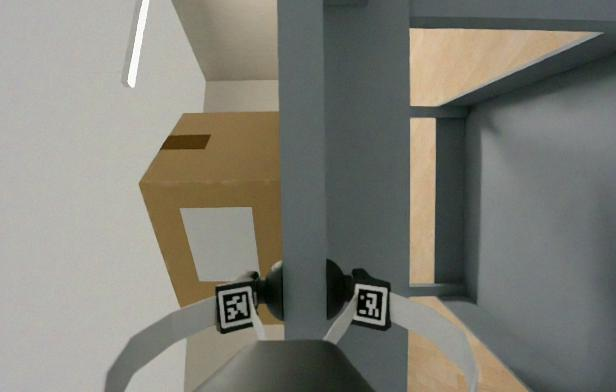

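Call:
move(
  blocking=false,
  cameras=[],
  r2={"joints": {"gripper_m": 0.1}},
)

Call:
wait(
  seconds=2,
  cameras=[],
)

Call:
move(
  blocking=false,
  cameras=[],
  r2={"base": {"translate_m": -0.105, "strafe_m": -0.072}},
)

Call:
wait(
  seconds=2,
  cameras=[],
)

Call:
move(
  blocking=false,
  cameras=[],
  r2={"base": {"rotate_rad": 0.148}, "joints": {"wrist_roll_rad": 0.0, "gripper_m": 0.14}},
)

Call:
wait(
  seconds=3,
  cameras=["r2_head_camera", "r2_wrist_camera"],
)

Scene clock: 1665.47 s.
move: r2 moving
r1.base_odometry: x=-1.368 y=+1.639 heading=+2.103
r1.turned_by_wheels: +0.000
r1.turned_by_imu: +0.000
r1.base_tilt: forward=-1.6 right=+1.3
r1.lidar_m: 3.05 3.71 4.28 0.25 0.25 - 0.25 0.35 3.65 1.05 1.41 2.66
r1.base_status: not commanded
r1.joint_positions: lift_m=+0.127 arm_m=+0.000 wrist_yaw_rad=+3.092 wrist_pitch_rad=+0.002 wrist_roll_rad=+0.000 gripper_m=+0.056
r1.joint_status: not commanded
r1.measured_speeds: translate_m=+0.000 strafe_m=+0.000 rotate_rad=+0.000 lift_m=+0.000 arm_m=+0.000 wrist_yaw_rad=+0.000 wrist_pitch_rad=+0.000 wrist_roll_rad=+0.000
r1.motor_effort: lift_m=+20(20) arm_m=+4(4) wheel_0=+0(1) wheel_1=+0(0) wheel_2=+0(0)
r1.servo_current: wrist_yaw_rad=46(65) wrist_pitch_rad=39(46) wrist_roll_rad=46(65) gripper_m=39(52)
r1.contact_limits: translate_m 0.8
r1.hand_pose: x=-0.1128 y=+0.1016 z=+0.3046 quat_wxyz=(+0.025, -0.001, +0.000, +1.000) (m; r1's base frame)
r1.wrist_depth_mm: 135 138 349 287 248 216 197 / 107 138 342 290 249 216 198 / 114 138 287 291 249 217 199 / 133 153 330 291 250 218 199 / 525 445 353 294 249 215 200 / 661 445 193 293 197 219 199 / 661 449 345 143 246 211 200
r2.base_odometry: x=+1.818 y=-0.069 heading=-2.450
r2.turned_by_wheels: +0.000
r2.turned_by_imu: +0.000
r2.base_tilt: forward=-0.7 right=+0.0
r2.lidar_m: 0.42 0.49 1.16 0.94 0.93 0.67 0.53 0.52 0.62 0.97 3.81 0.46
r2.base_status: not commanded
r2.joint_positions: lift_m=+0.685 arm_m=+0.000 wrist_yaw_rad=+0.002 wrist_pitch_rad=+0.007 wrist_roll_rad=+1.568 gripper_m=+0.011
r2.joint_status: gripper_m moving
r2.measured_speeds: translate_m=+0.000 strafe_m=+0.000 rotate_rad=+0.000 lift_m=+0.000 arm_m=+0.000 wrist_yaw_rad=+0.000 wrist_pitch_rad=+0.000 wrist_roll_rad=+0.000
r2.motor_effort: lift_m=+21(21) arm_m=+4(4) wheel_0=-2(3) wheel_1=-4(4) wheel_2=+5(6)
r2.servo_current: wrist_yaw_rad=52(52) wrist_pitch_rad=46(59) wrist_roll_rad=46(59) gripper_m=98(104)
r2.contact_limits: translate_m 0.5
r2.hand_pose: x=+0.4594 y=-0.0868 z=+0.8609 quat_wxyz=(+0.708, +0.706, +0.003, -0.002) (m; r2's base frame)
r2.wrist_depth_mm: - - - 205 263 1397 427 / - - - 208 265 1708 - / - - 580 209 270 854 - / - - 504 212 272 866 - / - - 559 214 276 - - / - - 194 216 185 - - / - - - - - 1708 -
pictures: none
No camera images: "cameras" was empty.

Scene clock: 1666.83 s.
earlier move: r2 done
r1.base_odometry: x=-1.368 y=+1.639 heading=+2.103
r1.turned_by_wheels: +0.000
r1.turned_by_imu: +0.000
r1.base_tilt: forward=-1.6 right=+1.3
r1.lidar_m: 3.09 3.71 4.28 0.25 0.25 - 0.25 0.38 3.67 1.07 1.39 2.65
r1.base_status: not commanded
r1.joint_positions: lift_m=+0.127 arm_m=+0.000 wrist_yaw_rad=+3.092 wrist_pitch_rad=+0.002 wrist_roll_rad=+0.000 gripper_m=+0.056
r1.joint_status: not commanded
r1.measured_speeds: translate_m=+0.000 strafe_m=+0.000 rotate_rad=+0.000 lift_m=+0.000 arm_m=+0.000 wrist_yaw_rad=+0.000 wrist_pitch_rad=+0.000 wrist_roll_rad=+0.000
r1.motor_effort: lift_m=+20(20) arm_m=+4(4) wheel_0=+0(1) wheel_1=+0(0) wheel_2=+0(0)
r1.servo_current: wrist_yaw_rad=52(65) wrist_pitch_rad=46(46) wrist_roll_rad=46(65) gripper_m=39(52)
r1.contact_limits: translate_m 0.8
r1.hand_pose: x=-0.1128 y=+0.1016 z=+0.3046 quat_wxyz=(+0.025, -0.001, +0.000, +1.000) (m; r1's base frame)
r1.wrist_depth_mm: 136 138 347 289 247 217 197 / 107 138 338 290 249 216 198 / 114 139 287 290 249 217 199 / 133 153 330 291 250 217 198 / 525 442 351 293 251 215 200 / 654 449 193 296 197 218 199 / 668 452 349 143 247 211 199
r2.base_odometry: x=+1.818 y=-0.069 heading=-2.450
r2.turned_by_wheels: +0.000
r2.turned_by_imu: +0.000
r2.base_tilt: forward=-0.7 right=+0.1
r2.lidar_m: 0.44 0.48 1.15 0.92 0.93 0.68 0.54 0.52 0.60 1.00 3.81 0.47
r2.base_status: not commanded
r2.joint_positions: lift_m=+0.685 arm_m=+0.000 wrist_yaw_rad=+0.002 wrist_pitch_rad=+0.007 wrist_roll_rad=+1.568 gripper_m=+0.100
r2.joint_status: all done
r2.measured_speeds: translate_m=+0.000 strafe_m=+0.000 rotate_rad=+0.000 lift_m=+0.000 arm_m=+0.000 wrist_yaw_rad=+0.000 wrist_pitch_rad=+0.000 wrist_roll_rad=+0.000
r2.motor_effort: lift_m=+20(21) arm_m=+4(4) wheel_0=-3(3) wheel_1=-4(4) wheel_2=+5(6)
r2.servo_current: wrist_yaw_rad=52(59) wrist_pitch_rad=52(59) wrist_roll_rad=46(65) gripper_m=52(124)
r2.contact_limits: translate_m 0.5
r2.hand_pose: x=+0.4594 y=-0.0868 z=+0.8609 quat_wxyz=(+0.708, +0.706, +0.003, -0.002) (m; r2's base frame)
r2.wrist_depth_mm: - - - 207 265 1430 424 / - - - 209 267 1708 - / - - 585 211 270 866 - / - - 504 214 274 878 - / - - 549 276 276 - - / - - 196 218 196 - - / - - - - - 1863 -
wait: 1.37 of 2 s (r2 has come to rest)
pictures: none
No camera images: "cameras" was empty.

Scene clock: 1667.33 s.
move: r2 moving
r1.base_odometry: x=-1.368 y=+1.639 heading=+2.103
r1.turned_by_wheels: +0.000
r1.turned_by_imu: +0.000
r1.base_tilt: forward=-1.6 right=+1.3
r1.lidar_m: 3.08 3.73 4.26 0.25 0.25 - 0.25 0.37 3.66 1.06 1.37 2.68
r1.base_status: not commanded
r1.joint_positions: lift_m=+0.127 arm_m=+0.000 wrist_yaw_rad=+3.092 wrist_pitch_rad=+0.002 wrist_roll_rad=+0.000 gripper_m=+0.056
r1.joint_status: not commanded
r1.measured_speeds: translate_m=+0.000 strafe_m=+0.000 rotate_rad=+0.000 lift_m=+0.000 arm_m=+0.000 wrist_yaw_rad=+0.000 wrist_pitch_rad=+0.000 wrist_roll_rad=+0.000
r1.motor_effort: lift_m=+20(20) arm_m=+4(4) wheel_0=+0(1) wheel_1=+0(0) wheel_2=+0(0)
r1.servo_current: wrist_yaw_rad=52(59) wrist_pitch_rad=39(46) wrist_roll_rad=52(65) gripper_m=39(46)
r1.contact_limits: translate_m 0.8
r1.hand_pose: x=-0.1128 y=+0.1016 z=+0.3046 quat_wxyz=(+0.025, -0.001, +0.000, +1.000) (m; r1's base frame)
r1.wrist_depth_mm: 135 138 347 287 248 216 197 / 107 138 338 287 249 216 198 / 114 139 287 293 250 217 199 / 133 154 334 291 250 217 198 / 525 445 353 291 250 214 199 / 647 449 193 293 196 218 200 / 668 455 347 143 246 211 200
r2.base_odometry: x=+1.827 y=-0.035 heading=-2.449
r2.turned_by_wheels: +0.000
r2.turned_by_imu: +0.000
r2.base_tilt: forward=-0.6 right=+0.1
r2.lidar_m: 0.45 0.52 1.16 0.95 0.95 0.63 0.51 0.49 0.58 0.89 3.77 0.48
r2.base_status: translate_m moving; strafe_m moving
r2.joint_positions: lift_m=+0.685 arm_m=+0.000 wrist_yaw_rad=+0.002 wrist_pitch_rad=+0.007 wrist_roll_rad=+1.568 gripper_m=+0.100
r2.joint_status: not commanded
r2.measured_speeds: translate_m=-0.110 strafe_m=-0.076 rotate_rad=+0.000 lift_m=+0.000 arm_m=+0.000 wrist_yaw_rad=+0.000 wrist_pitch_rad=+0.000 wrist_roll_rad=+0.000
r2.motor_effort: lift_m=+21(21) arm_m=+4(4) wheel_0=+2(6) wheel_1=-11(11) wheel_2=+11(12)
r2.servo_current: wrist_yaw_rad=39(59) wrist_pitch_rad=52(52) wrist_roll_rad=59(59) gripper_m=52(52)
r2.hand_pose: x=+0.4594 y=-0.0868 z=+0.8609 quat_wxyz=(+0.708, +0.706, +0.003, -0.002) (m; r2's base frame)
r2.wrist_depth_mm: - - - 229 287 294 296 / - - - 232 293 1499 - / - - 647 293 291 - - / - - 530 297 298 - - / - - 559 300 298 - - / - - 196 244 198 - - / - - - - - 1863 -
pictures: none
No camera images: "cameras" was empty.

Scene clock: 1668.47 s.
earlier move: r2 done
r1.base_odometry: x=-1.368 y=+1.639 heading=+2.103
r1.turned_by_wheels: +0.000
r1.turned_by_imu: +0.000
r1.base_tilt: forward=-1.6 right=+1.3
r1.lidar_m: 3.09 3.72 4.24 0.25 0.25 - 0.25 0.36 3.67 1.06 1.42 2.66
r1.base_status: not commanded
r1.joint_positions: lift_m=+0.127 arm_m=+0.000 wrist_yaw_rad=+3.092 wrist_pitch_rad=+0.002 wrist_roll_rad=+0.000 gripper_m=+0.056
r1.joint_status: not commanded
r1.measured_speeds: translate_m=+0.000 strafe_m=+0.000 rotate_rad=+0.000 lift_m=+0.000 arm_m=+0.000 wrist_yaw_rad=+0.000 wrist_pitch_rad=+0.000 wrist_roll_rad=+0.000
r1.motor_effort: lift_m=+20(20) arm_m=+4(4) wheel_0=-1(1) wheel_1=+0(0) wheel_2=+0(0)
r1.servo_current: wrist_yaw_rad=46(65) wrist_pitch_rad=46(46) wrist_roll_rad=52(65) gripper_m=33(46)
r1.contact_limits: translate_m 0.8
r1.hand_pose: x=-0.1128 y=+0.1016 z=+0.3046 quat_wxyz=(+0.025, -0.001, +0.000, +1.000) (m; r1's base frame)
r1.wrist_depth_mm: 136 137 349 289 248 216 197 / 107 138 340 291 248 216 198 / 114 138 287 290 251 217 198 / 133 153 330 293 251 216 198 / 521 445 353 294 250 214 199 / 654 449 193 294 196 220 200 / 668 445 345 143 245 211 200
r2.base_odometry: x=+1.853 y=+0.054 heading=-2.449
r2.turned_by_wheels: +0.000
r2.turned_by_imu: +0.000
r2.base_tilt: forward=-0.6 right=+0.1
r2.lidar_m: 0.55 0.59 1.20 0.97 0.96 0.52 0.40 0.40 0.47 0.76 3.79 0.55
r2.base_status: done
r2.joint_positions: lift_m=+0.685 arm_m=+0.000 wrist_yaw_rad=+0.002 wrist_pitch_rad=+0.007 wrist_roll_rad=+1.568 gripper_m=+0.100
r2.joint_status: not commanded
r2.measured_speeds: translate_m=+0.000 strafe_m=+0.000 rotate_rad=+0.000 lift_m=+0.000 arm_m=+0.000 wrist_yaw_rad=+0.000 wrist_pitch_rad=+0.000 wrist_roll_rad=+0.000
r2.motor_effort: lift_m=+21(21) arm_m=+4(4) wheel_0=+4(9) wheel_1=-3(11) wheel_2=+3(12)
r2.servo_current: wrist_yaw_rad=46(59) wrist_pitch_rad=52(59) wrist_roll_rad=46(59) gripper_m=46(52)
r2.hand_pose: x=+0.4594 y=-0.0868 z=+0.8609 quat_wxyz=(+0.708, +0.706, +0.003, -0.002) (m; r2's base frame)
r2.wrist_depth_mm: - - - - - 1661 1160 / - - - - - 1661 1182 / - - - 370 377 377 - / - - 676 375 946 - - / - - 609 375 379 - - / - - 196 320 191 - - / - - - - - - -
wait: 1.13 of 2 s (r2 has come to rest)
pictures: none
No camera images: "cameras" was empty.

Scene clock: 1668.97 s.
move: r2 moving
r1.base_odometry: x=-1.368 y=+1.639 heading=+2.103
r1.turned_by_wheels: +0.000
r1.turned_by_imu: +0.000
r1.base_tilt: forward=-1.6 right=+1.2
r1.lidar_m: 3.07 3.71 4.26 0.25 0.25 - 0.25 0.38 3.67 1.09 1.37 2.67
r1.base_status: not commanded
r1.joint_positions: lift_m=+0.127 arm_m=+0.000 wrist_yaw_rad=+3.092 wrist_pitch_rad=+0.002 wrist_roll_rad=+0.000 gripper_m=+0.056
r1.joint_status: not commanded
r1.measured_speeds: translate_m=+0.000 strafe_m=+0.000 rotate_rad=+0.000 lift_m=+0.000 arm_m=+0.000 wrist_yaw_rad=+0.000 wrist_pitch_rad=+0.000 wrist_roll_rad=+0.000
r1.motor_effort: lift_m=+20(20) arm_m=+4(4) wheel_0=+0(1) wheel_1=+0(0) wheel_2=+0(0)
r1.servo_current: wrist_yaw_rad=59(59) wrist_pitch_rad=39(46) wrist_roll_rad=46(59) gripper_m=39(46)
r1.contact_limits: translate_m 0.8
r1.hand_pose: x=-0.1128 y=+0.1016 z=+0.3046 quat_wxyz=(+0.025, -0.001, +0.000, +1.000) (m; r1's base frame)
r1.wrist_depth_mm: 136 138 347 289 247 215 197 / 107 138 340 291 249 217 198 / 114 138 287 290 250 216 198 / 133 153 334 293 251 218 198 / 530 445 353 294 250 213 200 / 654 445 193 294 196 219 201 / 668 449 345 143 246 211 200
r2.base_odometry: x=+1.853 y=+0.054 heading=-2.304
r2.turned_by_wheels: +0.145
r2.turned_by_imu: +0.141
r2.base_tilt: forward=-0.7 right=+0.0
r2.lidar_m: 0.54 1.71 1.09 0.96 0.79 0.47 0.41 0.40 0.52 0.97 3.80 0.54
r2.base_status: rotate_rad moving
r2.joint_positions: lift_m=+0.685 arm_m=+0.000 wrist_yaw_rad=+0.002 wrist_pitch_rad=+0.007 wrist_roll_rad=+0.981 gripper_m=+0.115
r2.joint_status: wrist_roll_rad moving; gripper_m moving
r2.measured_speeds: translate_m=+0.000 strafe_m=+0.001 rotate_rad=+0.116 lift_m=+0.000 arm_m=+0.000 wrist_yaw_rad=+0.000 wrist_pitch_rad=+0.000 wrist_roll_rad=-1.820
r2.motor_effort: lift_m=+21(21) arm_m=+4(4) wheel_0=-2(11) wheel_1=-2(10) wheel_2=-6(9)
r2.servo_current: wrist_yaw_rad=46(59) wrist_pitch_rad=46(59) wrist_roll_rad=85(111) gripper_m=91(117)
r2.hand_pose: x=+0.4594 y=-0.0868 z=+0.8609 quat_wxyz=(+0.882, +0.471, +0.004, -0.001) (m; r2's base frame)
r2.wrist_depth_mm: - - - - - - - / - - - 676 334 332 1808 / - - 654 591 340 343 340 / - - 741 627 355 931 - / - - - 377 370 - - / - - 198 382 191 - - / - - - - - - -
pictures: none
No camera images: "cameras" was empty.

Scene clock: 1669.97 s.
earlier move: r2 done
r1.base_odometry: x=-1.368 y=+1.639 heading=+2.103
r1.turned_by_wheels: +0.000
r1.turned_by_imu: +0.000
r1.base_tilt: forward=-1.6 right=+1.3
r1.lidar_m: 3.07 3.71 4.27 0.25 0.25 - 0.25 0.35 3.66 1.06 1.41 2.67
r1.base_status: not commanded
r1.joint_positions: lift_m=+0.127 arm_m=+0.000 wrist_yaw_rad=+3.092 wrist_pitch_rad=+0.002 wrist_roll_rad=+0.000 gripper_m=+0.056
r1.joint_status: not commanded
r1.measured_speeds: translate_m=+0.000 strafe_m=+0.000 rotate_rad=+0.000 lift_m=+0.000 arm_m=+0.000 wrist_yaw_rad=+0.000 wrist_pitch_rad=+0.000 wrist_roll_rad=+0.000
r1.motor_effort: lift_m=+20(20) arm_m=+4(4) wheel_0=+0(1) wheel_1=+0(0) wheel_2=+0(0)
r1.servo_current: wrist_yaw_rad=59(72) wrist_pitch_rad=39(52) wrist_roll_rad=26(65) gripper_m=39(46)
r1.contact_limits: translate_m 0.8
r1.hand_pose: x=-0.1128 y=+0.1016 z=+0.3046 quat_wxyz=(+0.025, -0.001, +0.000, +1.000) (m; r1's base frame)
r1.wrist_depth_mm: 136 138 349 290 247 216 197 / 107 138 340 290 248 217 198 / 114 139 286 293 250 217 198 / 133 154 332 293 250 218 198 / 535 449 351 294 250 214 198 / 654 445 192 294 196 218 199 / 661 449 345 143 247 211 199
r2.base_odometry: x=+1.853 y=+0.054 heading=-2.302
r2.turned_by_wheels: +0.002
r2.turned_by_imu: +0.002
r2.base_tilt: forward=-0.7 right=+0.1
r2.lidar_m: 0.53 1.70 1.11 0.97 0.77 0.48 0.40 0.40 0.52 0.98 3.80 0.56
r2.base_status: done
r2.joint_positions: lift_m=+0.685 arm_m=+0.000 wrist_yaw_rad=+0.002 wrist_pitch_rad=+0.007 wrist_roll_rad=+0.002 gripper_m=+0.140
r2.joint_status: all done
r2.measured_speeds: translate_m=+0.000 strafe_m=+0.000 rotate_rad=+0.000 lift_m=+0.000 arm_m=+0.000 wrist_yaw_rad=+0.000 wrist_pitch_rad=+0.000 wrist_roll_rad=+0.000
r2.motor_effort: lift_m=+21(21) arm_m=+4(4) wheel_0=-2(11) wheel_1=-4(10) wheel_2=-5(9)
r2.servo_current: wrist_yaw_rad=33(59) wrist_pitch_rad=46(59) wrist_roll_rad=33(111) gripper_m=52(117)
r2.hand_pose: x=+0.4594 y=-0.0868 z=+0.8609 quat_wxyz=(+1.000, +0.001, +0.004, +0.001) (m; r2's base frame)
r2.wrist_depth_mm: - - - - - - - / - - - - 668 - - / - - - 691 609 - - / - - - 691 615 - - / - 366 338 324 309 285 276 / - 370 399 373 200 332 294 / 1808 459 1921 - - 1576 1576
wait: 1.00 of 3 s (r2 has come to rest)
pictures: r2_head_camera, r2_wrist_camera
Images, in order (width x height): r2_head_camera 420x560, r2_wrist_camera 616x392.

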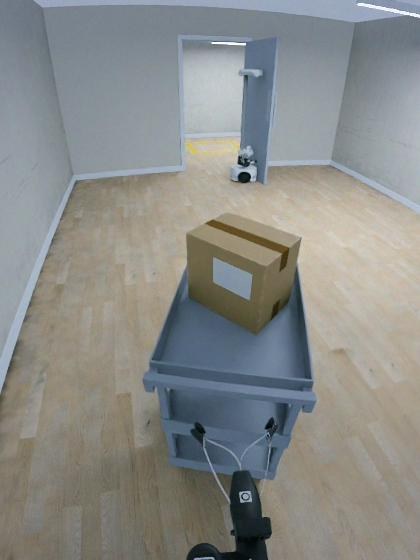

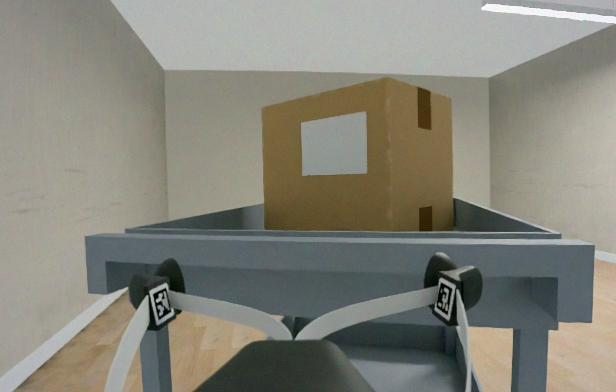

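Call:
move(
  blocking=false,
  r2={"base": {"translate_m": 0.14}, "pace": "slow"},
  cameras=["r2_head_camera", "r2_wrist_camera"],
)

Call:
wait(
  seconds=3,
  cameras=["r2_head_camera", "r2_wrist_camera"],
)

Scene clock: 1697.10 s.
move: r2 moving
r1.base_odometry: x=-1.368 y=+1.639 heading=+2.103
r1.turned_by_wheels: +0.000
r1.turned_by_imu: +0.000
r1.base_tilt: forward=-1.5 right=+1.3
r1.lidar_m: 3.06 3.74 4.26 0.25 0.25 - 0.25 0.37 3.66 1.07 1.40 2.66
r1.base_status: not commanded
r1.joint_positions: lift_m=+0.127 arm_m=+0.000 wrist_yaw_rad=+3.092 wrist_pitch_rad=+0.002 wrist_roll_rad=+0.000 gripper_m=+0.056
r1.joint_status: not commanded
r1.measured_speeds: translate_m=+0.000 strafe_m=+0.000 rotate_rad=+0.000 lift_m=+0.000 arm_m=+0.000 wrist_yaw_rad=+0.000 wrist_pitch_rad=+0.000 wrist_roll_rad=+0.000
r1.motor_effort: lift_m=+20(20) arm_m=+4(4) wheel_0=+0(1) wheel_1=+0(0) wheel_2=+0(0)
r1.servo_current: wrist_yaw_rad=72(72) wrist_pitch_rad=46(46) wrist_roll_rad=52(52) gripper_m=46(46)
r1.contact_limits: translate_m 0.8
r1.hand_pose: x=-0.1128 y=+0.1016 z=+0.3046 quat_wxyz=(+0.025, -0.001, +0.000, +1.000) (m; r1's base frame)
r1.wrist_depth_mm: 136 138 349 290 248 216 197 / 107 138 340 290 248 216 198 / 114 138 287 291 250 218 199 / 133 153 332 291 250 217 198 / 525 442 349 293 252 214 200 / 654 449 193 296 196 218 200 / 654 452 345 143 246 210 200
r2.base_odometry: x=+1.845 y=+0.044 heading=-2.302
r2.turned_by_wheels: +0.000
r2.turned_by_imu: +0.000
r2.base_tilt: forward=-0.7 right=+0.0
r2.lidar_m: 0.50 1.69 1.07 0.96 0.77 0.48 0.41 0.43 0.54 1.04 3.80 0.53
r2.base_status: translate_m moving
r2.joint_positions: lift_m=+0.685 arm_m=+0.000 wrist_yaw_rad=+0.002 wrist_pitch_rad=+0.007 wrist_roll_rad=+0.002 gripper_m=+0.140
r2.joint_status: not commanded
r2.measured_speeds: translate_m=+0.048 strafe_m=+0.000 rotate_rad=-0.001 lift_m=+0.000 arm_m=+0.000 wrist_yaw_rad=+0.000 wrist_pitch_rad=+0.000 wrist_roll_rad=+0.000
r2.motor_effort: lift_m=+21(21) arm_m=+4(4) wheel_0=+7(8) wheel_1=+6(6) wheel_2=-11(11)
r2.servo_current: wrist_yaw_rad=46(52) wrist_pitch_rad=52(52) wrist_roll_rad=52(59) gripper_m=46(52)
r2.hand_pose: x=+0.4594 y=-0.0868 z=+0.8609 quat_wxyz=(+1.000, +0.001, +0.004, +0.001) (m; r2's base frame)
r2.wrist_depth_mm: - - - - - - - / - - - - 654 - - / - - - 676 591 - - / - - - 691 597 - - / - 349 330 319 293 273 312 / - 359 387 364 200 320 298 / 1808 1756 1921 - - 1618 327
pictures: r2_head_camera, r2_wrist_camera
Images, in order (width x height): r2_head_camera 420x560, r2_wrist_camera 616x392.

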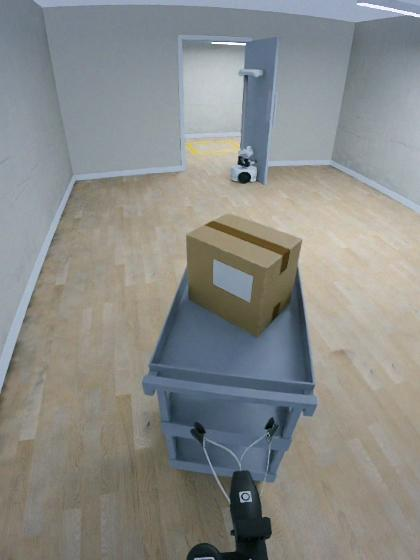

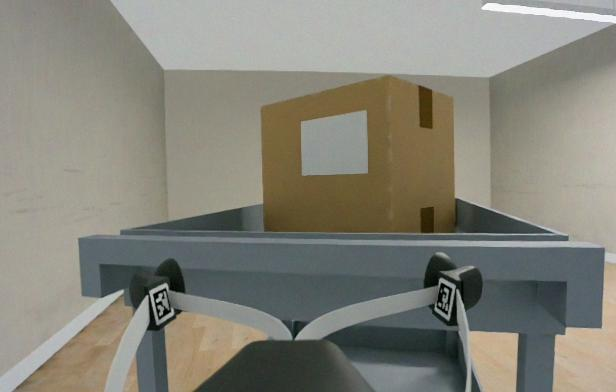

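Scene clock: 1699.27 s.
earlier move: r2 done
r1.base_odometry: x=-1.368 y=+1.639 heading=+2.103
r1.turned_by_wheels: +0.000
r1.turned_by_imu: +0.000
r1.base_tilt: forward=-1.6 right=+1.3
r1.lidar_m: 3.07 3.61 4.25 0.25 0.25 - 0.25 0.35 3.66 1.08 1.37 2.66
r1.base_status: not commanded
r1.joint_positions: lift_m=+0.127 arm_m=+0.000 wrist_yaw_rad=+3.092 wrist_pitch_rad=+0.002 wrist_roll_rad=+0.000 gripper_m=+0.056
r1.joint_status: not commanded
r1.measured_speeds: translate_m=+0.000 strafe_m=+0.000 rotate_rad=+0.000 lift_m=+0.000 arm_m=+0.000 wrist_yaw_rad=+0.000 wrist_pitch_rad=+0.000 wrist_roll_rad=+0.000
r1.motor_effort: lift_m=+20(20) arm_m=+4(4) wheel_0=+0(1) wheel_1=+0(0) wheel_2=+0(0)
r1.servo_current: wrist_yaw_rad=65(72) wrist_pitch_rad=39(52) wrist_roll_rad=46(65) gripper_m=39(46)
r1.contact_limits: translate_m 0.8
r1.hand_pose: x=-0.1128 y=+0.1016 z=+0.3046 quat_wxyz=(+0.025, -0.001, +0.000, +1.000) (m; r1's base frame)
r1.wrist_depth_mm: 136 138 349 289 249 216 197 / 107 138 340 290 248 216 198 / 114 139 286 291 250 217 199 / 133 153 330 293 250 218 199 / 525 445 351 293 250 214 199 / 654 449 193 294 196 217 199 / 654 452 345 143 246 211 199
r2.base_odometry: x=+1.759 y=-0.050 heading=-2.302
r2.turned_by_wheels: +0.000
r2.turned_by_imu: +0.000
r2.base_tilt: forward=-0.7 right=+0.1
r2.lidar_m: 0.50 0.57 1.11 0.97 0.99 0.62 0.55 0.55 0.69 1.30 3.77 0.52
r2.base_status: done
r2.joint_positions: lift_m=+0.685 arm_m=+0.000 wrist_yaw_rad=-0.003 wrist_pitch_rad=+0.007 wrist_roll_rad=+0.002 gripper_m=+0.140
r2.joint_status: not commanded
r2.measured_speeds: translate_m=+0.000 strafe_m=+0.000 rotate_rad=+0.000 lift_m=+0.000 arm_m=+0.000 wrist_yaw_rad=+0.000 wrist_pitch_rad=+0.000 wrist_roll_rad=+0.000
r2.motor_effort: lift_m=+21(21) arm_m=+4(4) wheel_0=+4(12) wheel_1=+4(7) wheel_2=-8(16)
r2.servo_current: wrist_yaw_rad=46(59) wrist_pitch_rad=46(59) wrist_roll_rad=39(59) gripper_m=52(65)
r2.hand_pose: x=+0.4590 y=-0.0882 z=+0.8609 quat_wxyz=(+1.000, +0.001, +0.004, -0.001) (m; r2's base frame)
r2.wrist_depth_mm: - - - - - - - / - - - - 554 - - / - - - 647 549 - - / - - - 661 549 691 - / 342 336 289 273 263 258 276 / - 351 347 268 244 226 270 / 1756 1708 1921 - - - -
wait: 2.17 of 3 s (r2 has come to rest)
pictures: r2_head_camera, r2_wrist_camera
Images, in order (width x height): r2_head_camera 420x560, r2_wrist_camera 616x392.

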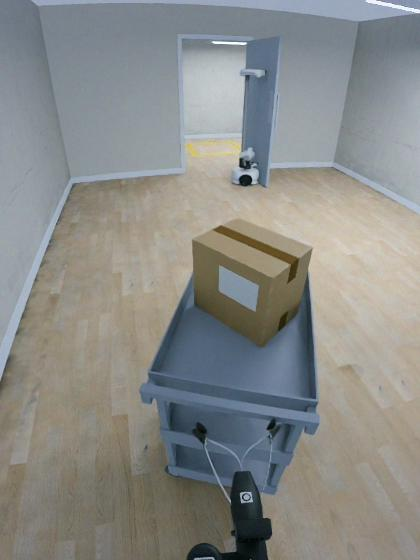

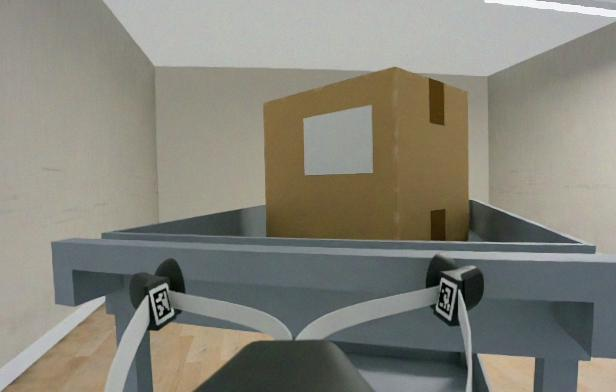

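Call:
move(
  blocking=false,
  r2={"base": {"strafe_m": -0.06}, "pace": "slow"},
  cameras=[],
)

Call:
wait(
  seconds=3,
  cameras=["r2_head_camera", "r2_wrist_camera"],
)

Scene clock: 1726.63 s.
move: r2 moving
r1.base_odometry: x=-1.368 y=+1.639 heading=+2.103
r1.turned_by_wheels: +0.000
r1.turned_by_imu: +0.000
r1.base_tilt: forward=-1.6 right=+1.3
r1.lidar_m: 3.08 3.63 4.24 0.25 0.25 - 0.25 0.33 3.66 1.05 1.39 2.65
r1.base_status: not commanded
r1.joint_positions: lift_m=+0.127 arm_m=+0.000 wrist_yaw_rad=+3.092 wrist_pitch_rad=+0.002 wrist_roll_rad=+0.000 gripper_m=+0.056
r1.joint_status: not commanded
r1.measured_speeds: translate_m=+0.000 strafe_m=+0.000 rotate_rad=+0.000 lift_m=+0.000 arm_m=+0.000 wrist_yaw_rad=+0.000 wrist_pitch_rad=+0.000 wrist_roll_rad=+0.000
r1.motor_effort: lift_m=+20(20) arm_m=+4(4) wheel_0=+0(1) wheel_1=+0(0) wheel_2=+0(0)
r1.servo_current: wrist_yaw_rad=46(59) wrist_pitch_rad=39(46) wrist_roll_rad=46(65) gripper_m=39(46)
r1.contact_limits: translate_m 0.8
r1.hand_pose: x=-0.1128 y=+0.1016 z=+0.3046 quat_wxyz=(+0.025, -0.001, +0.000, +1.000) (m; r1's base frame)
r1.wrist_depth_mm: 136 138 347 289 247 216 196 / 107 138 340 291 250 217 198 / 114 139 287 291 249 217 198 / 133 153 332 291 250 218 199 / 521 445 351 293 250 214 200 / 654 449 192 294 197 219 200 / 661 449 347 143 247 210 199
r2.base_odometry: x=+1.749 y=-0.041 heading=-2.302
r2.turned_by_wheels: +0.000
r2.turned_by_imu: +0.001
r2.base_tilt: forward=-0.7 right=+0.1
r2.lidar_m: 0.48 0.59 1.15 0.99 1.01 0.59 0.51 0.54 0.66 1.29 3.75 0.50
r2.base_status: strafe_m moving
r2.joint_positions: lift_m=+0.685 arm_m=+0.000 wrist_yaw_rad=-0.003 wrist_pitch_rad=+0.007 wrist_roll_rad=+0.002 gripper_m=+0.140
r2.joint_status: not commanded
r2.measured_speeds: translate_m=+0.000 strafe_m=-0.056 rotate_rad=-0.001 lift_m=+0.000 arm_m=+0.000 wrist_yaw_rad=+0.000 wrist_pitch_rad=+0.000 wrist_roll_rad=+0.000
r2.motor_effort: lift_m=+21(21) arm_m=+3(4) wheel_0=+8(14) wheel_1=-6(9) wheel_2=-1(6)
r2.servo_current: wrist_yaw_rad=46(52) wrist_pitch_rad=52(52) wrist_roll_rad=46(59) gripper_m=52(59)
r2.hand_pose: x=+0.4590 y=-0.0882 z=+0.8609 quat_wxyz=(+1.000, +0.001, +0.004, -0.001) (m; r2's base frame)
r2.wrist_depth_mm: - - - - - - - / - - - - 549 - - / - - - 634 544 - - / - - - 647 544 - - / 349 338 287 273 263 278 277 / - 382 340 271 196 230 249 / 1863 1808 1756 - - 866 -
pictures: none
No camera images: "cameras" was empty.

Scene clock: 1727.87 s.
earlier move: r2 done
r1.base_odometry: x=-1.368 y=+1.639 heading=+2.103
r1.turned_by_wheels: +0.000
r1.turned_by_imu: +0.000
r1.base_tilt: forward=-1.6 right=+1.3
r1.lidar_m: 3.08 3.62 4.25 0.25 0.25 - 0.25 0.37 3.67 1.08 1.38 2.66
r1.base_status: not commanded
r1.joint_positions: lift_m=+0.127 arm_m=+0.000 wrist_yaw_rad=+3.092 wrist_pitch_rad=+0.002 wrist_roll_rad=+0.000 gripper_m=+0.056
r1.joint_status: not commanded
r1.measured_speeds: translate_m=+0.000 strafe_m=+0.000 rotate_rad=+0.000 lift_m=+0.000 arm_m=+0.000 wrist_yaw_rad=+0.000 wrist_pitch_rad=+0.000 wrist_roll_rad=+0.000
r1.motor_effort: lift_m=+20(20) arm_m=+4(4) wheel_0=+0(1) wheel_1=+0(0) wheel_2=+0(0)
r1.servo_current: wrist_yaw_rad=52(65) wrist_pitch_rad=46(52) wrist_roll_rad=52(65) gripper_m=46(46)
r1.contact_limits: translate_m 0.8
r1.hand_pose: x=-0.1128 y=+0.1016 z=+0.3046 quat_wxyz=(+0.025, -0.001, +0.000, +1.000) (m; r1's base frame)
r1.wrist_depth_mm: 136 138 347 289 249 216 197 / 107 138 340 290 248 217 198 / 114 138 286 291 250 217 198 / 133 154 332 293 250 218 199 / 530 442 355 294 250 216 199 / 661 452 193 293 196 219 200 / 661 452 347 143 246 211 200
r2.base_odometry: x=+1.715 y=-0.010 heading=-2.302
r2.turned_by_wheels: +0.000
r2.turned_by_imu: +0.000
r2.base_tilt: forward=-0.7 right=+0.1
r2.lidar_m: 0.48 0.54 1.19 1.04 0.97 0.60 0.54 0.54 0.66 1.27 3.72 0.55
r2.base_status: done
r2.joint_positions: lift_m=+0.685 arm_m=+0.000 wrist_yaw_rad=-0.003 wrist_pitch_rad=+0.007 wrist_roll_rad=+0.002 gripper_m=+0.140
r2.joint_status: not commanded
r2.measured_speeds: translate_m=+0.000 strafe_m=+0.000 rotate_rad=+0.000 lift_m=+0.000 arm_m=+0.000 wrist_yaw_rad=+0.000 wrist_pitch_rad=+0.000 wrist_roll_rad=+0.000
r2.motor_effort: lift_m=+21(21) arm_m=+4(4) wheel_0=+5(15) wheel_1=-3(9) wheel_2=+0(6)
r2.servo_current: wrist_yaw_rad=39(59) wrist_pitch_rad=46(52) wrist_roll_rad=52(59) gripper_m=46(59)
r2.hand_pose: x=+0.4590 y=-0.0881 z=+0.8609 quat_wxyz=(+1.000, +0.001, +0.004, -0.001) (m; r2's base frame)
r2.wrist_depth_mm: - - - - - - - / - - - - 603 - - / - - - 603 574 - - / - - - 609 585 - - / 334 309 283 270 264 254 - / - 375 273 267 198 232 225 / 1808 1708 1808 - - 866 1618
wait: 1.23 of 3 s (r2 has come to rest)
pictures: r2_head_camera, r2_wrist_camera
Images, in order (width x height): r2_head_camera 420x560, r2_wrist_camera 616x392.

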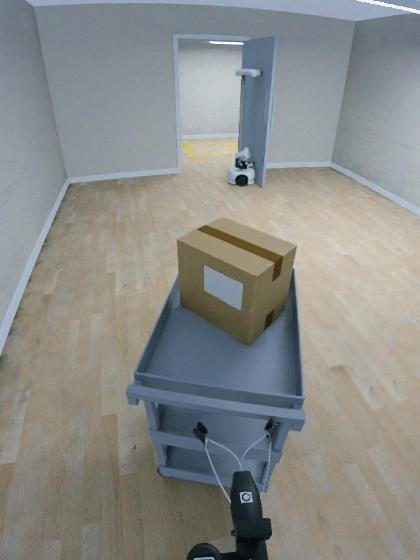

